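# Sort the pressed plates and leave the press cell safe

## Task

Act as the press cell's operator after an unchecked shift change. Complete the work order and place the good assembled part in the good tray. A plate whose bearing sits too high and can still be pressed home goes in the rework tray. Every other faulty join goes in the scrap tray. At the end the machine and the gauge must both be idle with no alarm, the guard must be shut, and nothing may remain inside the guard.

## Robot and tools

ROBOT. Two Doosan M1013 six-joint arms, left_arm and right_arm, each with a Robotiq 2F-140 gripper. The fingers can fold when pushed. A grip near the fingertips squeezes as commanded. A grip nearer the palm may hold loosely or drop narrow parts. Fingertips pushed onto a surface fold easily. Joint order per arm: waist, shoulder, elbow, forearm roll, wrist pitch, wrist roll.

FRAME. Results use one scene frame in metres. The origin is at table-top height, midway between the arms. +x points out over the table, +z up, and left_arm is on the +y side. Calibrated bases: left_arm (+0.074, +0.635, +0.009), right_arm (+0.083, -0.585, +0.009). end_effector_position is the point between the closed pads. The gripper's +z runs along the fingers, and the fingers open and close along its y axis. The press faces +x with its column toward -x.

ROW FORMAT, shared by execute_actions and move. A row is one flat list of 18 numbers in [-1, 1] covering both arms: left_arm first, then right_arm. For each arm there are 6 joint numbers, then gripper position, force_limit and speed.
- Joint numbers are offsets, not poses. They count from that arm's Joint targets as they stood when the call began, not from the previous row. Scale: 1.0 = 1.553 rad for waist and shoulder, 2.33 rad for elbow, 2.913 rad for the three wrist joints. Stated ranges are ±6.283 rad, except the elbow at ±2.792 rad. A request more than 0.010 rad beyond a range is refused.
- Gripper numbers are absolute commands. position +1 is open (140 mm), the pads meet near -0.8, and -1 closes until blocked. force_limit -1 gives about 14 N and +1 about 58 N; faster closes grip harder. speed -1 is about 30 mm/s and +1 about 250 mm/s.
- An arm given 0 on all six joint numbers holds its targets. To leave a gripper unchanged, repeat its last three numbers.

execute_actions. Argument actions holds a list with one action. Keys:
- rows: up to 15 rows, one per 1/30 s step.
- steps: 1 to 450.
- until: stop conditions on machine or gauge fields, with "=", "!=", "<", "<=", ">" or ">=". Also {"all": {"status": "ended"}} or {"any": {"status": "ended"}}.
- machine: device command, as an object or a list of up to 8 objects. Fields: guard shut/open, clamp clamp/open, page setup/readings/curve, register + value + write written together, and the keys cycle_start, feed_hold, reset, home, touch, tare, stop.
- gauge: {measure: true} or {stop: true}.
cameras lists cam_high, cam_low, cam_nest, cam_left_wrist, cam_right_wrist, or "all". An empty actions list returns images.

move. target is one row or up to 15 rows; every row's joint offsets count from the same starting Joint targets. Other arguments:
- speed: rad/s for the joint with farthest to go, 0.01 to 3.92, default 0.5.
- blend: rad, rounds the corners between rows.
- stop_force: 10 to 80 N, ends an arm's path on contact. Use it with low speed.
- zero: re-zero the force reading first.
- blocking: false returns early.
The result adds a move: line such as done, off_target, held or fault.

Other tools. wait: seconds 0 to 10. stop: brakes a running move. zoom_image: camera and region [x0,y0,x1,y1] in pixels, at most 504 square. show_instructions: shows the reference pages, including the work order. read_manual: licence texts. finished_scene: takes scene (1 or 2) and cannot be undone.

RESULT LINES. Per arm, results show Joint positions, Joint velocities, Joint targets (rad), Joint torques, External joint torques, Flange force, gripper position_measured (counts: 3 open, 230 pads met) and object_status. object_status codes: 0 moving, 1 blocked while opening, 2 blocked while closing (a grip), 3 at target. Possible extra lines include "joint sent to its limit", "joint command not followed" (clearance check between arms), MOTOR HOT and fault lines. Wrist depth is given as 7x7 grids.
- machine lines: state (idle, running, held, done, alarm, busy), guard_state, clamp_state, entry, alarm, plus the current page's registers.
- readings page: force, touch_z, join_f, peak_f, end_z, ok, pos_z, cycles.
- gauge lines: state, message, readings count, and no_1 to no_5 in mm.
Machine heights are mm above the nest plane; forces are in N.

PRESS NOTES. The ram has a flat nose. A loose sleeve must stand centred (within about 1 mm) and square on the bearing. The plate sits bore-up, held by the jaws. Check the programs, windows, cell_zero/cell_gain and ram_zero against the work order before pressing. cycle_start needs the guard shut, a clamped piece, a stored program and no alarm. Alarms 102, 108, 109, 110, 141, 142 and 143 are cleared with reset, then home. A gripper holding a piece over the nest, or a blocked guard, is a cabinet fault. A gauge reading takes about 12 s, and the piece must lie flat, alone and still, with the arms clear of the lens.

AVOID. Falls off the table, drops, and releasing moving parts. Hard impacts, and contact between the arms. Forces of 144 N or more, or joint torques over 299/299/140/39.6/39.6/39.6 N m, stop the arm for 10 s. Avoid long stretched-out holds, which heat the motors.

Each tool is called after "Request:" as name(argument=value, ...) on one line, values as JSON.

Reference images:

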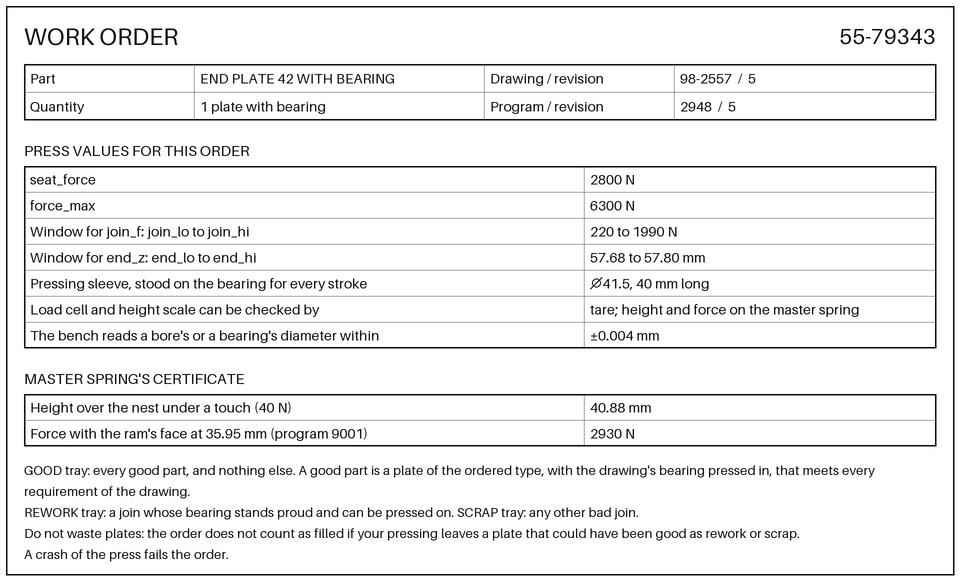

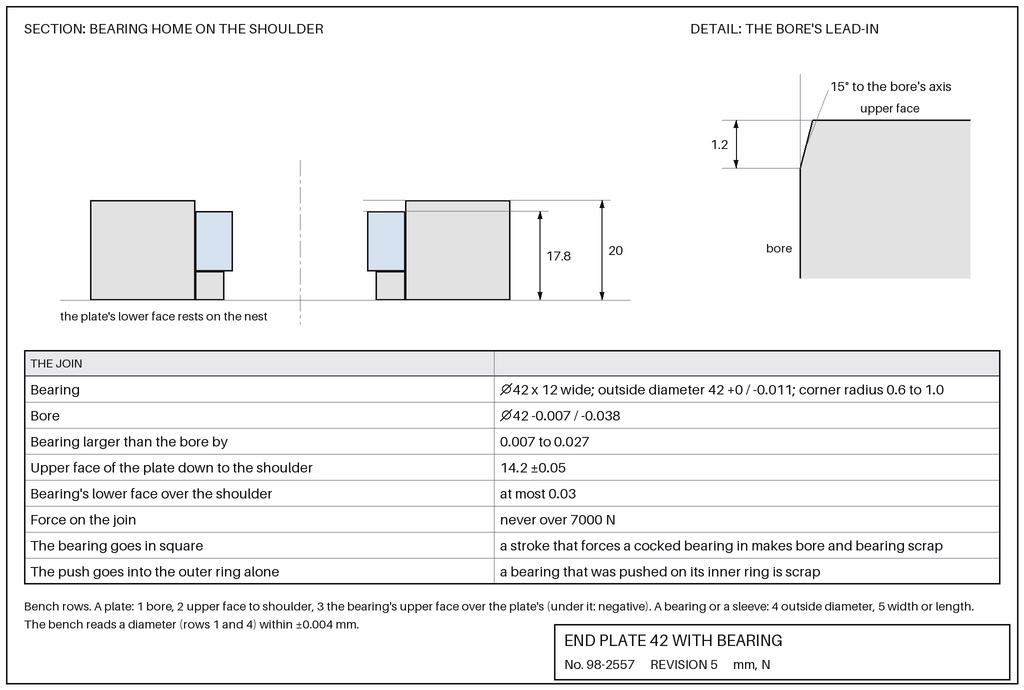

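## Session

Request:
execute_actions(actions=[])

Scene clock: 0.00 s.
left_arm: end_effector_position=(+0.5111, +0.6055, +0.3776) position_measured=3 object_status=3 end_effector_quat_wxyz=(-0.033, +0.999, -0.010, +0.019) | right_arm: end_effector_position=(+0.5202, -0.6179, +0.3776) position_measured=3 object_status=3 end_effector_quat_wxyz=(-0.033, +0.999, -0.014, +0.019)
Joint positions: left_arm=[-0.195 -0.211 1.886 0.073 1.442 1.383] | right_arm=[-0.195 -0.211 1.886 0.073 1.442 1.383]
Joint velocities: within noise
Joint torques (N m): no reading
External joint torques (N m): no reading
Flange force (N): no reading
Wrist depth (mm): cam_left_wrist=[1209 481 471 465 455 454 443 / 1249 502 499 487 478 469 462 / 1331 527 519 506 501 491 483 / 1401 132 546 539 522 138 501 / - 113 566 550 550 498 103 / - 1513 1513 605 1455 1439 98 / - 1605 1576 546 1488 1504 -] | cam_right_wrist=[475 493 505 - - 462 1140 / 466 - - 515 - 462 1179 / 475 - 560 475 499 512 1246 / 460 - - 552 - 140 1279 / - 109 - 584 - 131 97 / - 1633 1601 - 1520 1483 93 / - 1765 514 562 1580 1590 -]
Joint targets: left_arm=[-0.195 -0.211 1.886 0.073 1.442 1.383] | right_arm=[-0.195 -0.211 1.886 0.073 1.442 1.383]
Tool commands: left_gripper/position=+1.0 left_gripper/force_limit=+1.0 left_gripper/speed=+1.0 right_gripper/position=+1.0 right_gripper/force_limit=+1.0 right_gripper/speed=+1.0
machine.setup: program=+1735 ram_zero=+168.352 seat_force=+240 force_max=+6300 join_lo=+220 join_hi=+1990 end_lo=+58.080 end_hi=+58.200 cell_gain=+1.999 cell_zero=-107 program_revision=+6 program_top=+58.200 stored1_number=+9001 stored1_revision=+1 stored2_number=+7058 stored2_revision=+2 stored3_number=+2948 stored3_revision=+5 stored4_number=+1735 stored4_revision=+6 stored5_number=+5159 stored5_revision=+4
machine: state=idle guard_state=shut clamp_state=closed_empty guard_answer=taken clamp_answer=taken page=setup entry=no_entry entries=0 alarm=no_alarm queue=idle queue_left=0
gauge: message=nothing_yet readings=0 no_1=0.000 no_2=0.000 no_3=0.000 no_4=0.000 no_5=0.000

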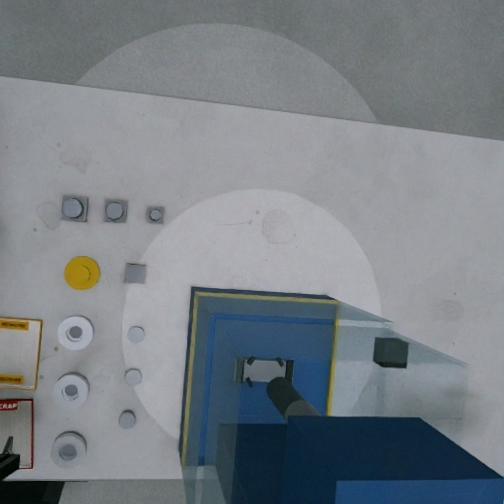

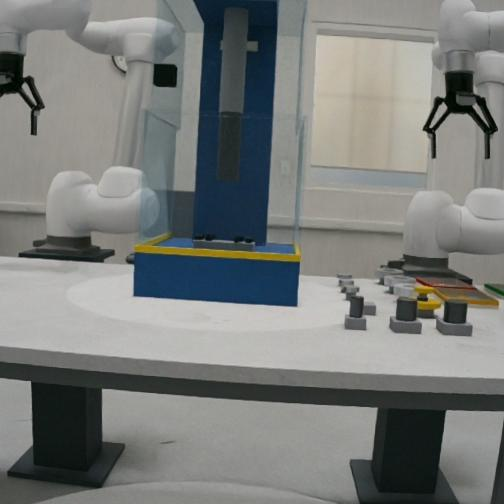

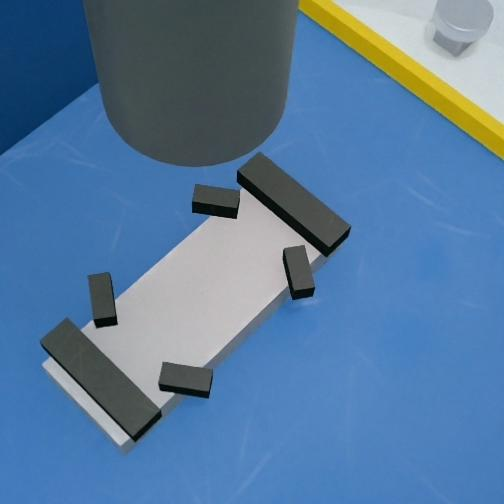

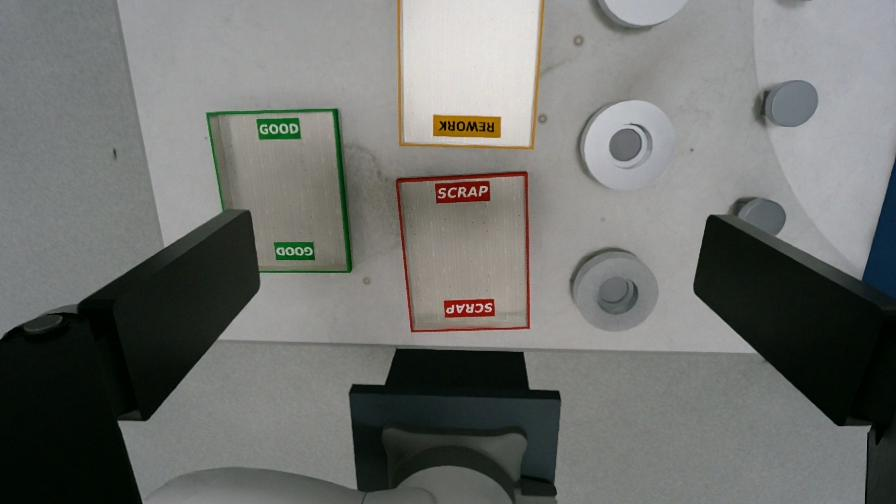

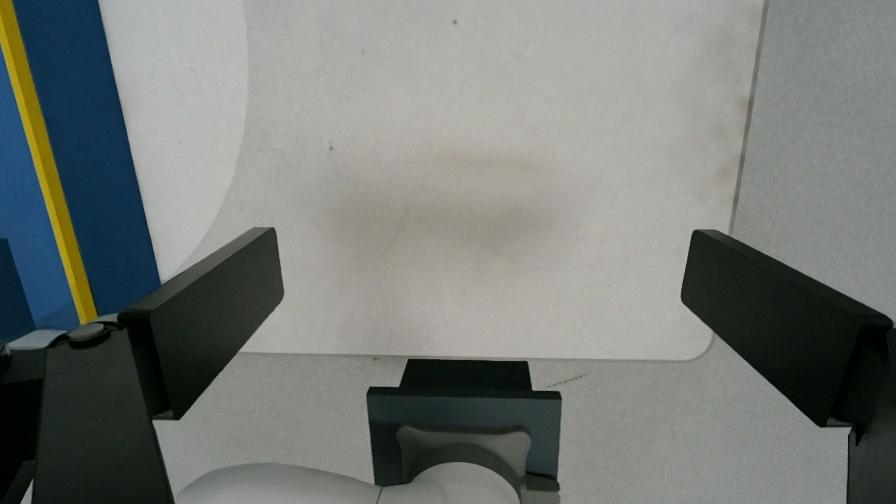

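Request:
zoom_image(camera="cam_high", region=[30, 300, 190, 470])

Request:
zoom_image(camera="cam_left_wrist", region=[540, 0, 860, 350])

Request:
execute_actions(actions=[{"machine":[{"register":"program","value":2948,"write":true},{"page":"setup"}],"steps":30}])

Scaled by 2.965.

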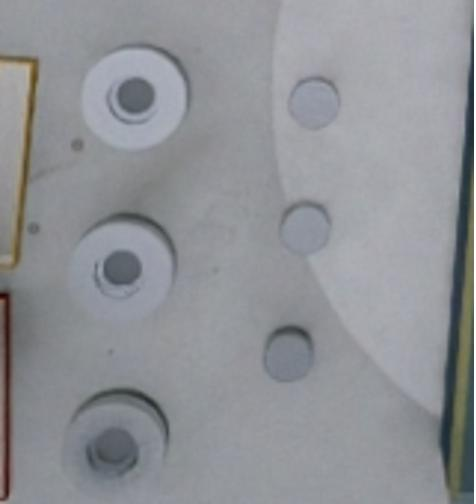

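Scaled by 1.440.

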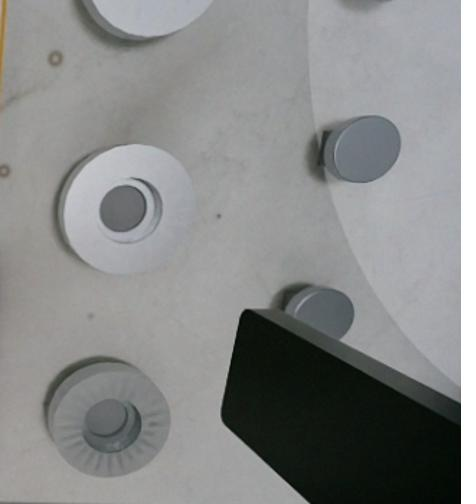

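Scene clock: 10.77 s.
left_arm: end_effector_position=(+0.5111, +0.6055, +0.3776) position_measured=3 object_status=3 end_effector_quat_wxyz=(-0.033, +0.999, -0.010, +0.019) | right_arm: end_effector_position=(+0.5202, -0.6179, +0.3776) position_measured=3 object_status=3 end_effector_quat_wxyz=(-0.033, +0.999, -0.014, +0.019)
Joint positions: left_arm=[-0.195 -0.211 1.886 0.073 1.442 1.383] | right_arm=[-0.195 -0.211 1.886 0.073 1.442 1.383]
Joint torques (N m): left_arm=[-1.6 -16.3 -42.07 4.62 0.03 0.11] | right_arm=[-1.41 -19.43 -41.96 4.7 -0.36 0.15]
External joint torques (N m): left_arm=[1.48 -3.84 0 -0.13 -0.16 -0.12] | right_arm=[1.31 -0.77 0.02 -0.23 0.23 -0.16]
Flange force (N): left_arm=[-5.8 -3.8 -0.3] | right_arm=[-0.9 -2.8 -0.4]
Wrist depth (mm): cam_left_wrist=[1215 484 473 466 457 453 444 / 1273 502 494 486 476 469 460 / 1324 523 521 505 501 490 487 / 1394 132 543 536 523 149 497 / - 122 573 556 552 129 103 / - 1548 1488 569 1401 1424 97 / - 1539 1539 560 1530 1488 -] | cam_right_wrist=[457 - - 472 469 454 1140 / 442 - - 489 497 1336 1185 / 483 - - 479 524 512 1266 / 495 - - - 544 140 1328 / - 109 591 574 - 130 96 / - 1612 1530 - 1679 1465 93 / - 492 638 548 1590 1580 -]
Joint targets: left_arm=[-0.195 -0.211 1.886 0.073 1.442 1.383] | right_arm=[-0.195 -0.211 1.886 0.073 1.442 1.383]
Tool commands: left_gripper/position=+1.0 left_gripper/force_limit=+1.0 left_gripper/speed=+1.0 right_gripper/position=+1.0 right_gripper/force_limit=+1.0 right_gripper/speed=+1.0
machine.setup: program=+2948 ram_zero=+168.352 seat_force=+240 force_max=+6300 join_lo=+220 join_hi=+1990 end_lo=+58.080 end_hi=+58.200 cell_gain=+1.999 cell_zero=-107 program_revision=+5 program_top=+57.800 stored1_number=+9001 stored1_revision=+1 stored2_number=+7058 stored2_revision=+2 stored3_number=+2948 stored3_revision=+5 stored4_number=+1735 stored4_revision=+6 stored5_number=+5159 stored5_revision=+4
machine: state=idle guard_state=shut clamp_state=closed_empty guard_answer=taken clamp_answer=taken page=setup entry=taken entries=1 alarm=no_alarm queue=done queue_left=0
gauge: message=nothing_yet readings=0 no_1=0.000 no_2=0.000 no_3=0.000 no_4=0.000 no_5=0.000

Request:
execute_actions(actions=[{"machine":[{"register":"seat_force","value":2800,"write":true},{"register":"force_max","value":6300,"write":true},{"register":"join_lo","value":220,"write":true},{"register":"join_hi","value":1990,"write":true},{"register":"end_lo","value":57.68,"write":true},{"register":"end_hi","value":57.80,"write":true},{"guard":"open"},{"clamp":"open"}],"steps":300,"until":{"all":{"status":"ended"}}}], cameras=["cam_nest"])

Scene clock: 23.37 s.
left_arm: end_effector_position=(+0.5111, +0.6055, +0.3776) position_measured=3 object_status=3 end_effector_quat_wxyz=(-0.033, +0.999, -0.010, +0.019) | right_arm: end_effector_position=(+0.5202, -0.6179, +0.3776) position_measured=3 object_status=3 end_effector_quat_wxyz=(-0.033, +0.999, -0.014, +0.019)
Joint positions: left_arm=[-0.195 -0.211 1.886 0.073 1.442 1.383] | right_arm=[-0.195 -0.211 1.886 0.073 1.442 1.383]
Joint torques (N m): left_arm=[-1.77 -16.17 -42.14 4.62 -0.01 0.11] | right_arm=[-1.34 -19.47 -41.92 4.68 -0.41 0.12]
External joint torques (N m): left_arm=[1.65 -3.97 0.07 -0.13 -0.12 -0.11] | right_arm=[1.2 -0.44 0.11 -0.22 0.28 -0.13]
Flange force (N): left_arm=[-6.1 -4.3 -0.3] | right_arm=[-0.5 -2.6 -0.2]
Wrist depth (mm): cam_left_wrist=[1232 481 472 461 455 450 449 / 1273 505 495 491 475 469 456 / 1331 532 521 505 503 490 487 / 1401 132 543 538 523 148 116 / - 122 579 557 556 499 103 / - 1548 1548 - 1424 1439 97 / - 1585 1624 569 1513 1513 -] | cam_right_wrist=[461 - 503 - - - 1151 / 454 - 517 496 - 473 1209 / - 566 532 515 - 497 1266 / - - 564 556 - 151 1293 / - 109 - 583 601 140 96 / - 1622 1633 615 1511 1530 93 / - 1702 514 552 1622 1580 -]
Joint targets: left_arm=[-0.195 -0.211 1.886 0.073 1.442 1.383] | right_arm=[-0.195 -0.211 1.886 0.073 1.442 1.383]
Tool commands: left_gripper/position=+1.0 left_gripper/force_limit=+1.0 left_gripper/speed=+1.0 right_gripper/position=+1.0 right_gripper/force_limit=+1.0 right_gripper/speed=+1.0
machine.setup: program=+2948 ram_zero=+168.352 seat_force=+2800 force_max=+6300 join_lo=+220 join_hi=+1990 end_lo=+57.680 end_hi=+57.800 cell_gain=+1.999 cell_zero=-107 program_revision=+5 program_top=+57.800 stored1_number=+9001 stored1_revision=+1 stored2_number=+7058 stored2_revision=+2 stored3_number=+2948 stored3_revision=+5 stored4_number=+1735 stored4_revision=+6 stored5_number=+5159 stored5_revision=+4
machine: state=idle guard_state=open clamp_state=open guard_answer=taken clamp_answer=taken page=setup entry=taken entries=7 alarm=no_alarm queue=done queue_left=0
gauge: message=nothing_yet readings=0 no_1=0.000 no_2=0.000 no_3=0.000 no_4=0.000 no_5=0.000
Images, in order (width x height): cam_nest 504x504.

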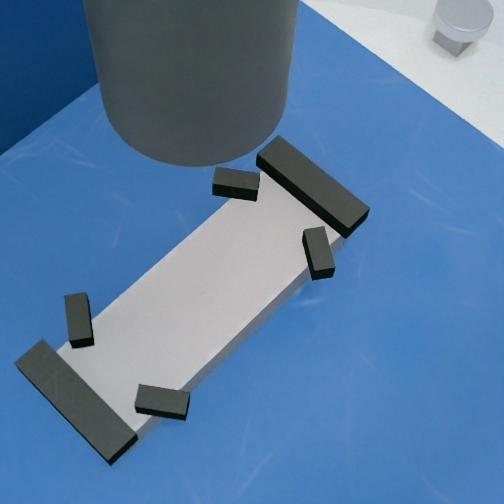

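Request:
move(target=[-0.0892,0.4170,-0.2370,-0.0251,-0.0243,-0.0511,0.5,-0.3,-1,0,0,0,0,0,0,1,1,1], speed=0.6, cameras=["cam_left_wrist"])

Request:
execute_actions(actions=[{"machine":{"page":"readings"},"steps":3}])

Scene clock: 71.73 s.
left_arm: end_effector_position=(+0.7150, +0.4965, +0.3525) position_measured=66 object_status=3 end_effector_quat_wxyz=(-0.013, +1.000, -0.006, +0.009) | right_arm: end_effector_position=(+0.5202, -0.6179, +0.3776) position_measured=3 object_status=3 end_effector_quat_wxyz=(-0.033, +0.999, -0.014, +0.019)
Joint positions: left_arm=[-0.275 0.16 1.569 0.031 1.401 1.297] | right_arm=[-0.195 -0.211 1.886 0.073 1.442 1.383]
Joint torques (N m): left_arm=[15.88 -30.98 -42.64 4.67 0.08 0.1] | right_arm=[-1.32 -19.66 -41.92 4.68 -0.36 0.11]
External joint torques (N m): left_arm=[-16.14 -27.09 0.93 -0.31 -0.16 -0.1] | right_arm=[1.26 -0.77 -0.01 -0.21 0.24 -0.12]
External joint torques when the fault began: left_arm=[-44.44 -149.26 2.87 -1.99 0.29 -0.16]
Flange force (N): left_arm=[-50.5 14.3 -6.5] | right_arm=[-0.9 -2.8 -0.4]
Flange force when the fault began (N): left_arm=[-255.2 12.9 -39.6]
Wrist depth (mm): cam_left_wrist=[447 448 444 433 428 431 432 / 472 467 462 464 457 457 422 / 489 489 487 476 475 476 420 / 525 507 498 502 504 148 405 / - 87 532 525 533 108 89 / - 70 572 572 572 553 71 / - - 595 602 600 582 -] | cam_right_wrist=[501 494 488 475 463 458 1151 / 455 - - - - 1336 1185 / - 560 519 535 - 501 1266 / - - 551 - - 151 1314 / - 109 - - - 130 96 / - 1633 1622 691 1530 1502 93 / - 1765 515 562 1612 1601 -]
Joint targets: left_arm=[-0.275 0.160 1.569 0.031 1.401 1.297] | right_arm=[-0.195 -0.211 1.886 0.073 1.442 1.383]
Tool commands: left_gripper/position=+0.498039 left_gripper/force_limit=-0.301961 left_gripper/speed=-1.0 right_gripper/position=+1.0 right_gripper/force_limit=+1.0 right_gripper/speed=+1.0
FORCE FAULT: contact force on the left arm reached its limit, and that arm stopped for 10 seconds. The contact can be on any part of that arm, not only on its tool. That arm's remaining commands of this call were not run. That arm's target is now where it stood when the stop ended, not its last command. That arm accepts commands again.
machine.setup: program=+2948 ram_zero=+168.352 seat_force=+2800 force_max=+6300 join_lo=+220 join_hi=+1990 end_lo=+57.680 end_hi=+57.800 cell_gain=+1.999 cell_zero=-107 program_revision=+5 program_top=+57.800 stored1_number=+9001 stored1_revision=+1 stored2_number=+7058 stored2_revision=+2 stored3_number=+2948 stored3_revision=+5 stored4_number=+1735 stored4_revision=+6 stored5_number=+5159 stored5_revision=+4
machine: state=idle guard_state=open clamp_state=open guard_answer=taken clamp_answer=taken page=setup entry=taken entries=7 alarm=no_alarm queue=done queue_left=0
gauge: message=nothing_yet readings=0 no_1=0.000 no_2=0.000 no_3=0.000 no_4=0.000 no_5=0.000
move: fault (left_arm); left_arm: the shoulder is farthest, 0.277 rad from its target
Images, in order (width x height): cam_left_wrist 896x504.

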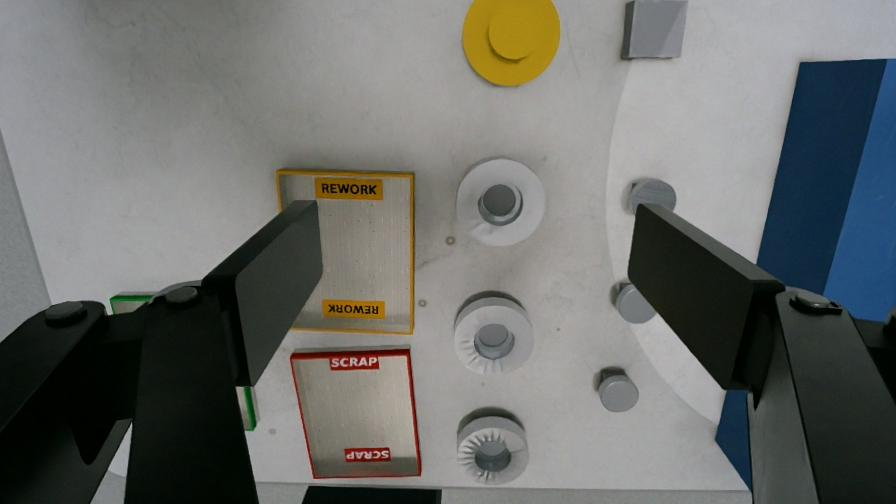

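not run: an earlier result of this reply reported a stop or a fault. Calls in your next reply go to the robot.

Request:
move(target=[0.0354,-0.1159,0.0906,-0.1823,-0.0347,-0.2736,0.5,-0.3,-1,0,0,0,0,0,0,1,1,1], speed=0.4, cameras=["cam_high"])

Request:
execute_actions(actions=[{"machine":{"page":"readings"},"steps":3}])

Scene clock: 133.07 s.
left_arm: end_effector_position=(+0.6035, +0.3910, +0.3826) position_measured=66 object_status=3 end_effector_quat_wxyz=(+0.216, +0.860, +0.448, -0.114) | right_arm: end_effector_position=(+0.5202, -0.6179, +0.3776) position_measured=3 object_status=3 end_effector_quat_wxyz=(-0.033, +0.999, -0.014, +0.019)
Joint positions: left_arm=[-0.22 -0.02 1.781 -0.5 1.3 0.5] | right_arm=[-0.195 -0.211 1.886 0.073 1.442 1.383]
Joint torques (N m): left_arm=[-1.6 -34.19 -41.43 2.74 0.01 0.11] | right_arm=[-1.64 -19.25 -41.85 4.67 -0.34 0.14]
External joint torques (N m): left_arm=[1.4 -4.89 0.04 -0.23 -0.18 -0.1] | right_arm=[1.5 -0.5 0.22 -0.23 0.22 -0.14]
Flange force (N): left_arm=[-2.1 -7.5 -2.7] | right_arm=[-0.6 -3.2 0.1]
Wrist depth (mm): cam_left_wrist=[382 417 441 480 502 548 592 / 399 457 486 516 472 643 700 / 1182 503 550 501 516 721 802 / 1379 543 162 533 562 136 - / - 87 536 622 704 108 89 / - 70 2037 462 453 115 71 / - - 2546 443 557 267 -] | cam_right_wrist=[- 505 499 - 462 450 1140 / 480 521 - - - 476 1209 / 475 - 562 517 - 493 1240 / 487 - - - - 136 1307 / - 109 607 591 566 130 96 / - 1645 1656 - 1511 - 93 / - 1715 510 544 1590 1580 -]
Joint targets: left_arm=[-0.220 -0.020 1.781 -0.500 1.300 0.500] | right_arm=[-0.195 -0.211 1.886 0.073 1.442 1.383]
machine.setup: program=+2948 ram_zero=+168.352 seat_force=+2800 force_max=+6300 join_lo=+220 join_hi=+1990 end_lo=+57.680 end_hi=+57.800 cell_gain=+1.999 cell_zero=-107 program_revision=+5 program_top=+57.800 stored1_number=+9001 stored1_revision=+1 stored2_number=+7058 stored2_revision=+2 stored3_number=+2948 stored3_revision=+5 stored4_number=+1735 stored4_revision=+6 stored5_number=+5159 stored5_revision=+4
machine: state=idle guard_state=open clamp_state=open guard_answer=taken clamp_answer=taken page=setup entry=taken entries=7 alarm=no_alarm queue=done queue_left=0
gauge: message=nothing_yet readings=0 no_1=0.000 no_2=0.000 no_3=0.000 no_4=0.000 no_5=0.000
move: done
Images, in order (width x height): cam_high 504x504.

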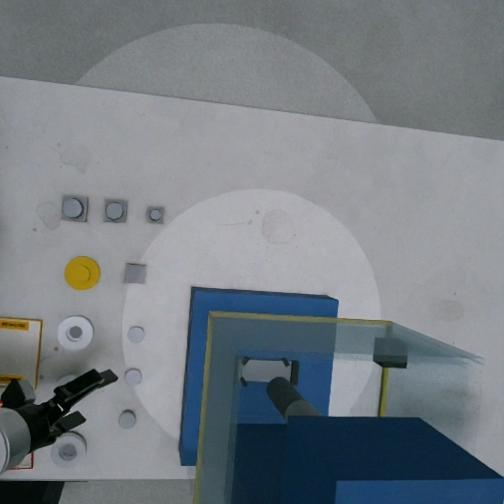

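Scene clock: 133.37 s.
left_arm: end_effector_position=(+0.6035, +0.3910, +0.3826) position_measured=66 object_status=3 end_effector_quat_wxyz=(+0.216, +0.860, +0.448, -0.114) | right_arm: end_effector_position=(+0.5202, -0.6179, +0.3776) position_measured=3 object_status=3 end_effector_quat_wxyz=(-0.033, +0.999, -0.014, +0.019)
Joint positions: left_arm=[-0.22 -0.02 1.781 -0.5 1.3 0.5] | right_arm=[-0.195 -0.211 1.886 0.073 1.442 1.383]
Joint torques (N m): left_arm=[-1.61 -34.31 -41.43 2.72 -0.02 0.11] | right_arm=[-1.61 -19.81 -41.98 4.68 -0.38 0.14]
External joint torques (N m): left_arm=[1.42 -4.79 0.07 -0.22 -0.14 -0.09] | right_arm=[1.52 -0.31 0.22 -0.22 0.26 -0.14]
Flange force (N): left_arm=[-2.0 -7.4 -2.7] | right_arm=[-0.3 -3.2 0.1]
Wrist depth (mm): cam_left_wrist=[380 431 447 480 501 555 594 / 401 457 487 517 479 632 693 / 1182 501 540 501 517 710 802 / 1365 544 506 554 545 148 1127 / - 87 550 606 677 108 88 / - 70 2085 494 995 - 71 / - - 2522 426 3229 - -] | cam_right_wrist=[- 494 486 489 456 - 1135 / - 521 499 - - - 1203 / - - - - - 511 1227 / 513 - 541 553 530 - 1300 / - 109 - - - 130 97 / - 1656 1633 - 1530 1502 93 / - 1727 517 556 1590 1560 -]
Joint targets: left_arm=[-0.220 -0.020 1.781 -0.500 1.300 0.500] | right_arm=[-0.195 -0.211 1.886 0.073 1.442 1.383]
Tool commands: left_gripper/position=+0.5 left_gripper/force_limit=-0.3 left_gripper/speed=-1.0 right_gripper/position=+1.0 right_gripper/force_limit=+1.0 right_gripper/speed=+1.0
machine.readings: force=+0 touch_z=+0.000 join_f=+0 peak_f=+0 end_z=+0.000 ok=+0 pos_z=+151.648 cycles=+0
machine: state=idle guard_state=open clamp_state=open guard_answer=taken clamp_answer=taken page=readings entry=taken entries=7 alarm=no_alarm queue=done queue_left=0
gauge: message=nothing_yet readings=0 no_1=0.000 no_2=0.000 no_3=0.000 no_4=0.000 no_5=0.000

Request:
move(target=[[0.1417,0.1874,0.1369,-0.3776,-0.1819,-0.7278,0.5,-0.3,-1,0,0,0,0,0,0,1,1,1],[0.2267,0.4093,-0.0016,-0.2108,-0.0082,-0.9797,0.5,-0.3,-1,0,0,0,0,0,0,1,1,1]], speed=[0.6,0.3], blend=[0.1,0], cameras=["cam_left_wrist","cam_low"])

Scene clock: 152.07 s.
left_arm: end_effector_position=(+0.8015, +0.4742, +0.0915) position_measured=66 object_status=3 end_effector_quat_wxyz=(+0.354, +0.611, -0.613, +0.353) | right_arm: end_effector_position=(+0.5202, -0.6179, +0.3776) position_measured=3 object_status=3 end_effector_quat_wxyz=(-0.033, +0.999, -0.014, +0.019)
Joint positions: left_arm=[0.132 0.616 1.777 -1.114 1.276 -2.353] | right_arm=[-0.195 -0.211 1.886 0.073 1.442 1.383]
Joint torques (N m): left_arm=[-1.96 -78.25 -25.14 0.01 1.9 0.06] | right_arm=[-1.53 -19.43 -41.96 4.67 -0.39 0.13]
External joint torques (N m): left_arm=[1.63 -7.36 -0.42 -0.36 -0.19 -0.06] | right_arm=[1.36 -0.37 0.09 -0.21 0.26 -0.13]
Flange force (N): left_arm=[7.4 7.6 -4.7] | right_arm=[-0.3 -2.9 -0.2]
Wrist depth (mm): cam_left_wrist=[409 412 396 391 381 379 377 / 343 334 342 343 348 347 349 / 216 256 297 279 298 296 300 / 246 231 162 184 255 148 208 / - 87 222 168 223 116 89 / - 70 209 178 206 115 71 / - - 190 190 191 191 -] | cam_right_wrist=[- 496 - - 465 449 1140 / 465 532 524 - 485 479 1197 / - 551 - 564 - - 1246 / 479 - - 547 531 136 1314 / - 110 - - 565 131 96 / - 1667 1656 - 1550 1502 93 / - 1715 517 551 1601 1590 -]
Joint targets: left_arm=[0.132 0.616 1.777 -1.114 1.276 -2.353] | right_arm=[-0.195 -0.211 1.886 0.073 1.442 1.383]
machine.readings: force=+0 touch_z=+0.000 join_f=+0 peak_f=+0 end_z=+0.000 ok=+0 pos_z=+151.648 cycles=+0
machine: state=idle guard_state=open clamp_state=open guard_answer=taken clamp_answer=taken page=readings entry=taken entries=7 alarm=no_alarm queue=done queue_left=0
gauge: message=nothing_yet readings=0 no_1=0.000 no_2=0.000 no_3=0.000 no_4=0.000 no_5=0.000
move: done
Images, in order (width x height): cam_low 504x504, cam_left_wrist 896x504.

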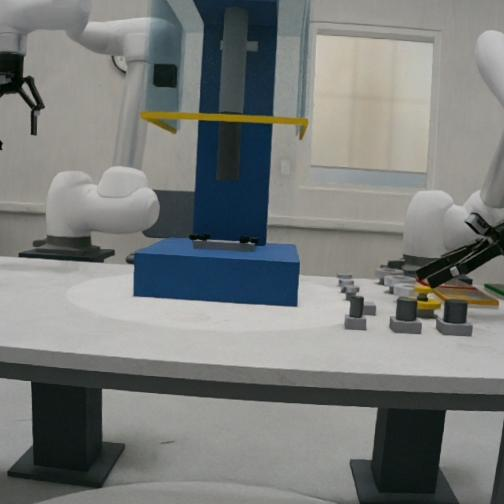

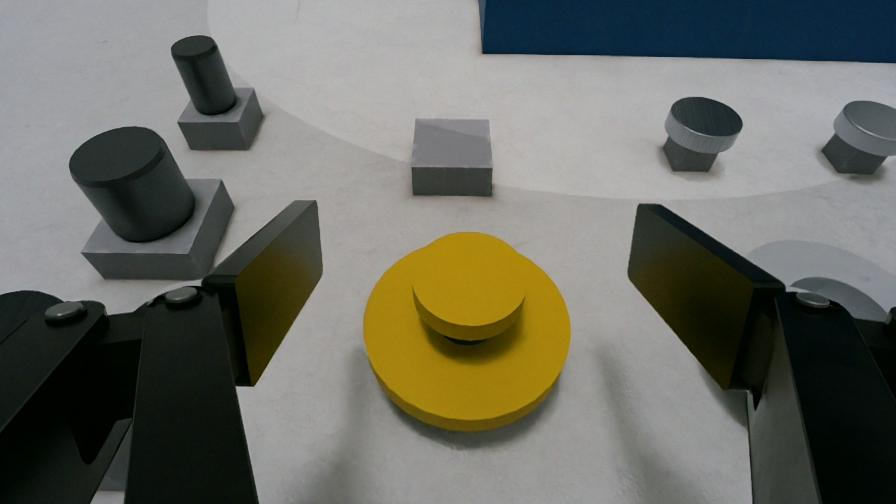

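Request:
move(target=[0.0007,0.0402,0.0045,-0.0073,-0.0109,0.0240,0.5,-0.3,-1,0,0,0,0,0,0,1,1,1], speed=0.08, cameras=["cam_left_wrist"])

Request:
move(target=[0,0,0,0,0,0,-1,0,-1,0,0,0,0,0,0,1,1,1])

Request:
wait(seconds=1.0)

Scene clock: 168.03 s.
left_arm: end_effector_position=(+0.8018, +0.4751, +0.0415) position_measured=66 object_status=3 end_effector_quat_wxyz=(+0.353, +0.612, -0.613, +0.354) | right_arm: end_effector_position=(+0.5202, -0.6179, +0.3776) position_measured=3 object_status=3 end_effector_quat_wxyz=(-0.033, +0.999, -0.014, +0.019)
Joint positions: left_arm=[0.133 0.678 1.787 -1.135 1.245 -2.283] | right_arm=[-0.195 -0.211 1.886 0.073 1.442 1.383]
Joint torques (N m): left_arm=[-1.97 -80.82 -22.49 -0.02 2.01 0.1] | right_arm=[-1.47 -19.74 -41.77 4.7 -0.4 0.13]
External joint torques (N m): left_arm=[1.6 -7.42 -0.53 -0.35 -0.19 -0.11] | right_arm=[1.36 -0.4 -0.17 -0.22 0.27 -0.13]
Flange force (N): left_arm=[8.0 6.7 -5.2] | right_arm=[0.0 -2.9 -0.7]
Wrist depth (mm): cam_left_wrist=[323 287 309 310 314 255 318 / 183 250 261 238 266 261 265 / 196 216 223 135 212 225 169 / 195 195 145 146 157 148 148 / - 87 168 139 167 116 89 / - 70 157 158 158 155 71 / - - 143 143 144 144 -] | cam_right_wrist=[496 - 471 469 449 450 1140 / - - 509 504 477 - 1209 / 459 - - 522 - 524 1253 / - - - 558 - 140 1300 / - 110 - - - 130 96 / - 1656 1645 - 1492 1520 93 / - 1702 650 574 1645 1560 -]
Joint targets: left_arm=[0.133 0.678 1.787 -1.135 1.245 -2.283] | right_arm=[-0.195 -0.211 1.886 0.073 1.442 1.383]
machine.readings: force=+0 touch_z=+0.000 join_f=+0 peak_f=+0 end_z=+0.000 ok=+0 pos_z=+151.648 cycles=+0
machine: state=idle guard_state=open clamp_state=open guard_answer=taken clamp_answer=taken page=readings entry=taken entries=7 alarm=no_alarm queue=done queue_left=0
gauge: message=nothing_yet readings=0 no_1=0.000 no_2=0.000 no_3=0.000 no_4=0.000 no_5=0.000
move: done
Images, in order (width x height): cam_left_wrist 896x504.

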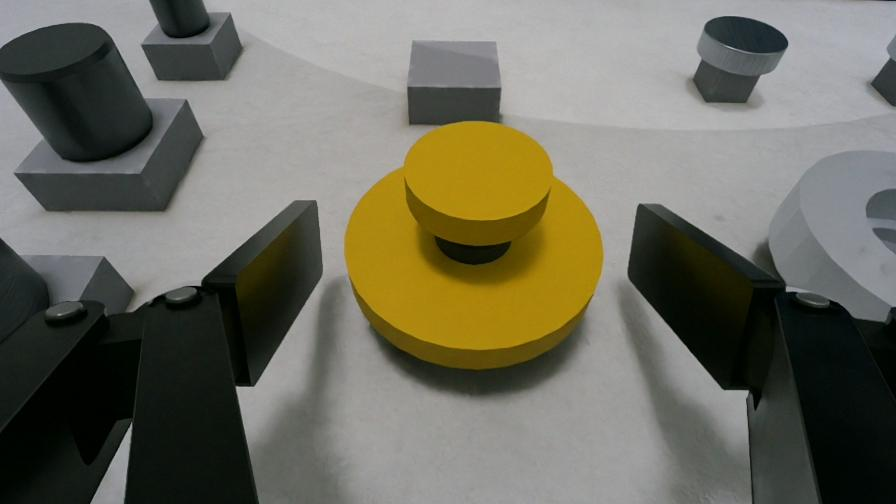

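Scene clock: 169.30 s.
left_arm: end_effector_position=(+0.8019, +0.4751, +0.0415) position_measured=104 object_status=0 end_effector_quat_wxyz=(+0.353, +0.612, -0.613, +0.354) | right_arm: end_effector_position=(+0.5202, -0.6179, +0.3776) position_measured=3 object_status=3 end_effector_quat_wxyz=(-0.033, +0.999, -0.014, +0.019)
Joint positions: left_arm=[0.133 0.678 1.787 -1.135 1.245 -2.283] | right_arm=[-0.195 -0.211 1.886 0.073 1.442 1.383]
Joint torques (N m): left_arm=[-7.78 -73.18 -18.13 1.2 0.51 0.07] | right_arm=[-1.18 -19.45 -41.94 4.67 -0.36 0.13]
External joint torques (N m): left_arm=[7.42 -15.09 -4.9 -1.58 1.32 -0.07] | right_arm=[1.1 -0.98 -0.12 -0.19 0.23 -0.13]
Flange force (N): left_arm=[13.3 5.9 -17.6] | right_arm=[-1.2 -2.4 -0.7]
Wrist depth (mm): cam_left_wrist=[322 297 310 312 312 290 332 / 183 250 259 239 261 255 264 / 196 217 223 135 175 226 168 / 195 196 141 149 149 193 149 / - 87 142 139 142 105 86 / - - 158 158 158 - 88 / - - 143 143 144 - -] | cam_right_wrist=[430 - - 467 463 - 1151 / 477 493 499 497 480 - 1185 / 470 - - 515 - 515 1233 / 479 - - - - 151 1321 / - 109 - 583 538 131 97 / - 1633 1656 693 1550 1502 93 / - 1727 491 560 1511 1612 -]
Joint targets: left_arm=[0.133 0.678 1.787 -1.135 1.245 -2.283] | right_arm=[-0.195 -0.211 1.886 0.073 1.442 1.383]
machine.readings: force=+0 touch_z=+0.000 join_f=+0 peak_f=+0 end_z=+0.000 ok=+0 pos_z=+151.648 cycles=+0
machine: state=idle guard_state=open clamp_state=open guard_answer=taken clamp_answer=taken page=readings entry=taken entries=7 alarm=no_alarm queue=done queue_left=0
gauge: message=nothing_yet readings=0 no_1=0.000 no_2=0.000 no_3=0.000 no_4=0.000 no_5=0.000
move: done

Scene clock: 170.30 s.
left_arm: end_effector_position=(+0.8018, +0.4751, +0.0415) position_measured=104 object_status=2 end_effector_quat_wxyz=(+0.353, +0.612, -0.613, +0.354) | right_arm: end_effector_position=(+0.5202, -0.6179, +0.3776) position_measured=3 object_status=3 end_effector_quat_wxyz=(-0.033, +0.999, -0.014, +0.019)
Joint positions: left_arm=[0.133 0.678 1.787 -1.135 1.245 -2.283] | right_arm=[-0.195 -0.211 1.886 0.073 1.442 1.383]
Joint torques (N m): left_arm=[-7.75 -73.08 -17.9 1.35 0.51 0.08] | right_arm=[-1.26 -19.47 -41.99 4.7 -0.38 0.15]
External joint torques (N m): left_arm=[7.44 -15.12 -5.09 -1.72 1.32 -0.08] | right_arm=[1.2 -0.93 0.1 -0.23 0.26 -0.15]
Flange force (N): left_arm=[13.3 5.5 -17.6] | right_arm=[-1.4 -2.6 -0.3]
Wrist depth (mm): cam_left_wrist=[323 300 309 310 312 292 319 / 183 251 260 239 260 262 264 / 196 216 223 135 174 226 168 / 195 195 141 149 150 193 149 / - 87 142 139 142 105 86 / - - 157 157 158 - 87 / - - 144 143 143 - -] | cam_right_wrist=[454 495 489 463 478 456 1146 / - - - - 478 486 1197 / - 577 - - - 501 1246 / - - - 578 - 151 1286 / - 109 - - 549 130 97 / - 1645 1633 610 1511 1530 93 / - 1739 515 570 - 1601 -]
Joint targets: left_arm=[0.133 0.678 1.787 -1.135 1.245 -2.283] | right_arm=[-0.195 -0.211 1.886 0.073 1.442 1.383]
Tool commands: left_gripper/position=-1.0 left_gripper/force_limit=+0.0 left_gripper/speed=-1.0 right_gripper/position=+1.0 right_gripper/force_limit=+1.0 right_gripper/speed=+1.0
machine.readings: force=+0 touch_z=+0.000 join_f=+0 peak_f=+0 end_z=+0.000 ok=+0 pos_z=+151.648 cycles=+0
machine: state=idle guard_state=open clamp_state=open guard_answer=taken clamp_answer=taken page=readings entry=taken entries=7 alarm=no_alarm queue=done queue_left=0
gauge: message=nothing_yet readings=0 no_1=0.000 no_2=0.000 no_3=0.000 no_4=0.000 no_5=0.000
wait: 1.00 s

Request:
move(target=[[0,-0.0402,-0.0045,0.0073,0.0109,-0.0240,-1,0,-1,0,0,0,0,0,0,1,1,1],[-0.1678,-0.2996,0.1516,-0.0431,-0.0417,-0.0627,-1,0,-1,0,0,0,0,0,0,1,1,1],[-0.3557,-0.2724,0.1232,-0.0983,-0.1097,-0.0911,-1,0,-1,0,0,0,0,0,0,1,1,1],[-0.4817,-0.2054,0.0802,-0.1422,-0.1583,-0.0948,-1,0,-1,0,0,0,0,0,0,1,1,1]], speed=[0.1,0.4,0.35,0.2], blend=[0.02,0.08,0.05,0], cameras=["cam_nest","cam_low","cam_left_wrist"])

Scene clock: 198.87 s.
left_arm: end_effector_position=(+0.5994, +0.0131, +0.1890) position_measured=104 object_status=2 end_effector_quat_wxyz=(+0.354, +0.612, -0.613, +0.353) | right_arm: end_effector_position=(+0.5202, -0.6179, +0.3776) position_measured=3 object_status=3 end_effector_quat_wxyz=(-0.033, +0.999, -0.014, +0.019)
Joint positions: left_arm=[-0.615 0.359 1.974 -1.549 0.784 -2.559] | right_arm=[-0.195 -0.211 1.886 0.073 1.442 1.383]
Joint torques (N m): left_arm=[-2.05 -63.61 -32.23 -1.9 2.55 0.1] | right_arm=[-1.34 -19.42 -41.96 4.71 -0.41 0.16]
External joint torques (N m): left_arm=[1.82 -1.63 3.3 0.54 -1.22 -0.1] | right_arm=[1.28 -0.91 0.07 -0.23 0.29 -0.16]
Flange force (N): left_arm=[-2.0 5.6 -5.8] | right_arm=[-1.2 -2.7 -0.4]
Wrist depth (mm): cam_left_wrist=[600 624 602 609 613 613 185 / 507 504 504 526 512 518 185 / 435 297 292 135 174 287 185 / 382 255 141 149 149 228 194 / - 87 121 137 142 105 88 / - - 207 186 207 - 88 / - - 184 170 182 - -] | cam_right_wrist=[451 502 496 479 466 - 1135 / 455 517 509 501 - - 1209 / 465 551 536 514 510 - 1253 / 515 - 556 573 - 136 1286 / - 109 585 593 - 130 96 / - 1645 1622 662 1550 1511 93 / - 1765 510 557 1590 1580 -]
Joint targets: left_arm=[-0.615 0.359 1.974 -1.549 0.784 -2.559] | right_arm=[-0.195 -0.211 1.886 0.073 1.442 1.383]
machine.readings: force=+0 touch_z=+0.000 join_f=+0 peak_f=+0 end_z=+0.000 ok=+0 pos_z=+151.648 cycles=+0
machine: state=idle guard_state=open clamp_state=open guard_answer=taken clamp_answer=taken page=readings entry=taken entries=7 alarm=no_alarm queue=done queue_left=0
gauge: message=nothing_yet readings=0 no_1=0.000 no_2=0.000 no_3=0.000 no_4=0.000 no_5=0.000
move: done
Images, in order (width x height): cam_low 504x504, cam_nest 504x504, cam_left_wrist 896x504.

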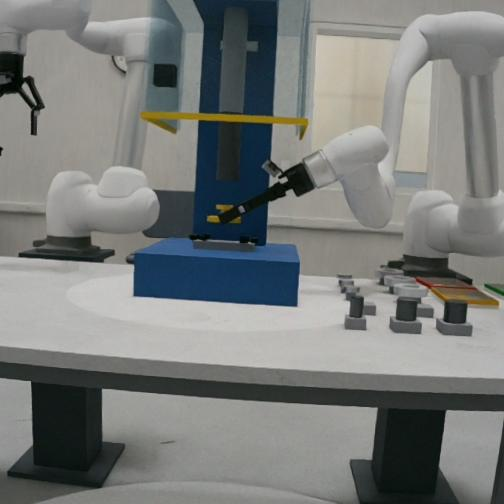

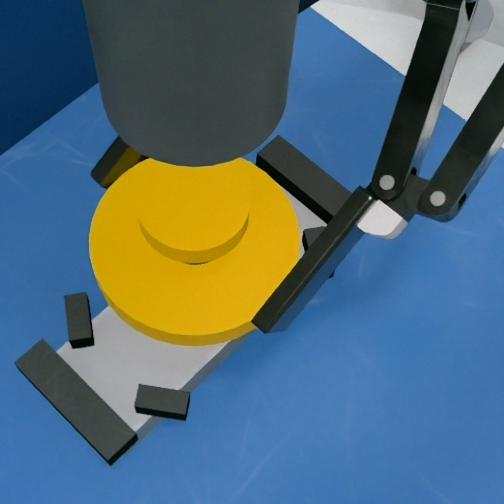

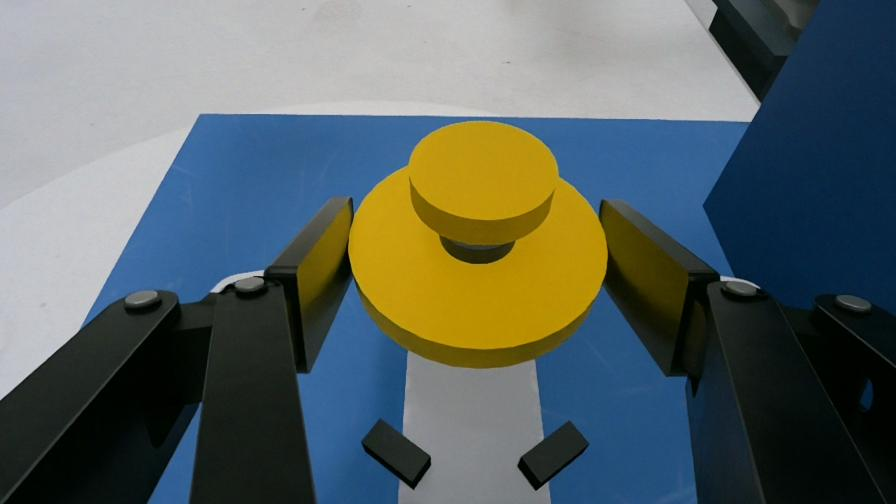

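Request:
move(target=[0,0.0348,0.0098,-0.0264,0.0006,0.0373,-1,0,-1,0,0,0,0,0,0,1,1,1], speed=0.15)

Request:
move(target=[0,0.0123,0.0035,-0.0093,0.0002,0.0132,-1,0,-1,0,0,0,0,0,0,1,1,1], speed=0.03, stop_force=12, cameras=["cam_nest","cam_low"])

Scene clock: 208.97 s.
left_arm: end_effector_position=(+0.5994, +0.0129, +0.1466) position_measured=104 object_status=2 end_effector_quat_wxyz=(+0.354, +0.612, -0.613, +0.353) | right_arm: end_effector_position=(+0.5202, -0.6179, +0.3776) position_measured=3 object_status=3 end_effector_quat_wxyz=(-0.033, +0.999, -0.014, +0.019)
Joint positions: left_arm=[-0.615 0.413 1.997 -1.626 0.785 -2.451] | right_arm=[-0.195 -0.211 1.886 0.073 1.442 1.383]
Joint torques (N m): left_arm=[-1.83 -66.7 -29.38 -2.03 2.92 0.11] | right_arm=[-1.51 -19.26 -41.76 4.71 -0.38 0.17]
External joint torques (N m): left_arm=[1.57 -1.25 2.96 0.53 -1.38 -0.11] | right_arm=[1.29 -0.11 0.18 -0.27 0.26 -0.17]
Flange force (N): left_arm=[-1.1 4.7 -5.1] | right_arm=[0.0 -2.6 0.0]
Wrist depth (mm): cam_left_wrist=[517 502 498 504 526 545 185 / 434 266 266 259 270 272 185 / 373 229 230 135 189 233 185 / 201 202 141 149 149 199 194 / - 87 141 137 141 105 88 / - - 159 141 142 111 88 / - - 151 129 132 - -] | cam_right_wrist=[418 498 502 477 - 443 1146 / 433 528 498 494 - - 1203 / 487 541 534 531 - - 1259 / 483 - 587 562 - 135 1293 / - 109 - 561 - 130 96 / - 1667 1622 - 1590 1483 93 / - 1739 503 553 1622 1612 -]
Joint targets: left_arm=[-0.615 0.413 1.997 -1.626 0.785 -2.451] | right_arm=[-0.195 -0.211 1.886 0.073 1.442 1.383]
machine.readings: force=+0 touch_z=+0.000 join_f=+0 peak_f=+0 end_z=+0.000 ok=+0 pos_z=+151.648 cycles=+0
machine: state=idle guard_state=open clamp_state=open guard_answer=taken clamp_answer=taken page=readings entry=taken entries=7 alarm=no_alarm queue=done queue_left=0
gauge: message=nothing_yet readings=0 no_1=0.000 no_2=0.000 no_3=0.000 no_4=0.000 no_5=0.000
move: done

Scene clock: 210.43 s.
left_arm: end_effector_position=(+0.5994, +0.0130, +0.1391) position_measured=104 object_status=2 end_effector_quat_wxyz=(+0.354, +0.612, -0.613, +0.353) | right_arm: end_effector_position=(+0.5202, -0.6179, +0.3776) position_measured=3 object_status=3 end_effector_quat_wxyz=(-0.033, +0.999, -0.014, +0.019)
Joint positions: left_arm=[-0.615 0.423 2.001 -1.64 0.786 -2.431] | right_arm=[-0.195 -0.211 1.886 0.073 1.442 1.383]
Joint torques (N m): left_arm=[-5.79 -47.55 -19.33 0.51 -1.16 -0.31] | right_arm=[-1.28 -19.54 -41.96 4.69 -0.38 0.15]
External joint torques (N m): left_arm=[5.5 -20.82 -6.65 -2.02 2.74 0.31] | right_arm=[1.2 -0.83 -0.12 -0.2 0.26 -0.15]
Flange force (N): left_arm=[15.4 6.0 -25.7] | right_arm=[-0.9 -2.6 -0.7]
Wrist depth (mm): cam_left_wrist=[506 500 295 295 510 519 184 / 422 255 256 201 258 259 185 / 225 219 220 135 169 223 185 / 189 197 141 149 149 186 186 / - 87 141 137 142 105 88 / - - 126 133 124 - 87 / - - 141 110 140 - -] | cam_right_wrist=[- 511 499 478 463 441 1140 / - - - 498 483 493 1209 / 447 - - 522 507 492 1233 / 485 - 573 532 529 136 1336 / - 110 - - 562 130 96 / - 1679 1612 - 1520 1502 93 / - 496 513 562 621 1590 -]
Joint targets: left_arm=[-0.615 0.423 2.001 -1.640 0.786 -2.431] | right_arm=[-0.195 -0.211 1.886 0.073 1.442 1.383]
machine.readings: force=+0 touch_z=+0.000 join_f=+0 peak_f=+0 end_z=+0.000 ok=+0 pos_z=+151.648 cycles=+0
machine: state=idle guard_state=open clamp_state=open guard_answer=taken clamp_answer=taken page=readings entry=taken entries=7 alarm=no_alarm queue=done queue_left=0
gauge: message=nothing_yet readings=0 no_1=0.000 no_2=0.000 no_3=0.000 no_4=0.000 no_5=0.000
move: contact (left_arm); left_arm: the wrist roll is farthest, 0.019 rad from its target
Images, in order (width x height): cam_low 504x504, cam_nest 504x504.

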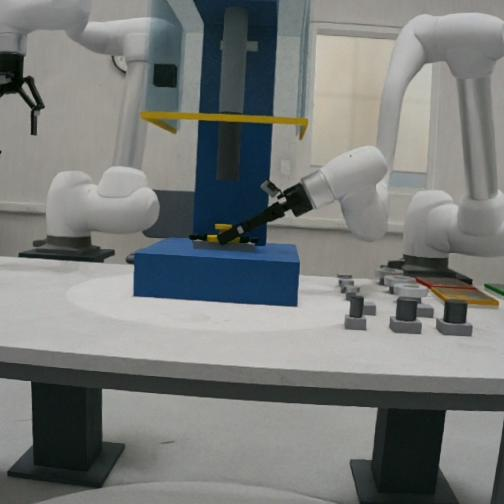

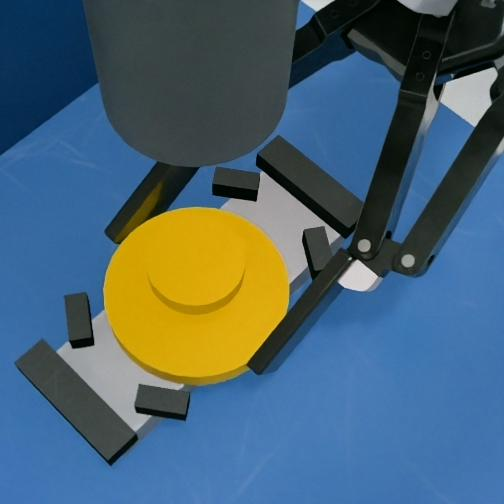

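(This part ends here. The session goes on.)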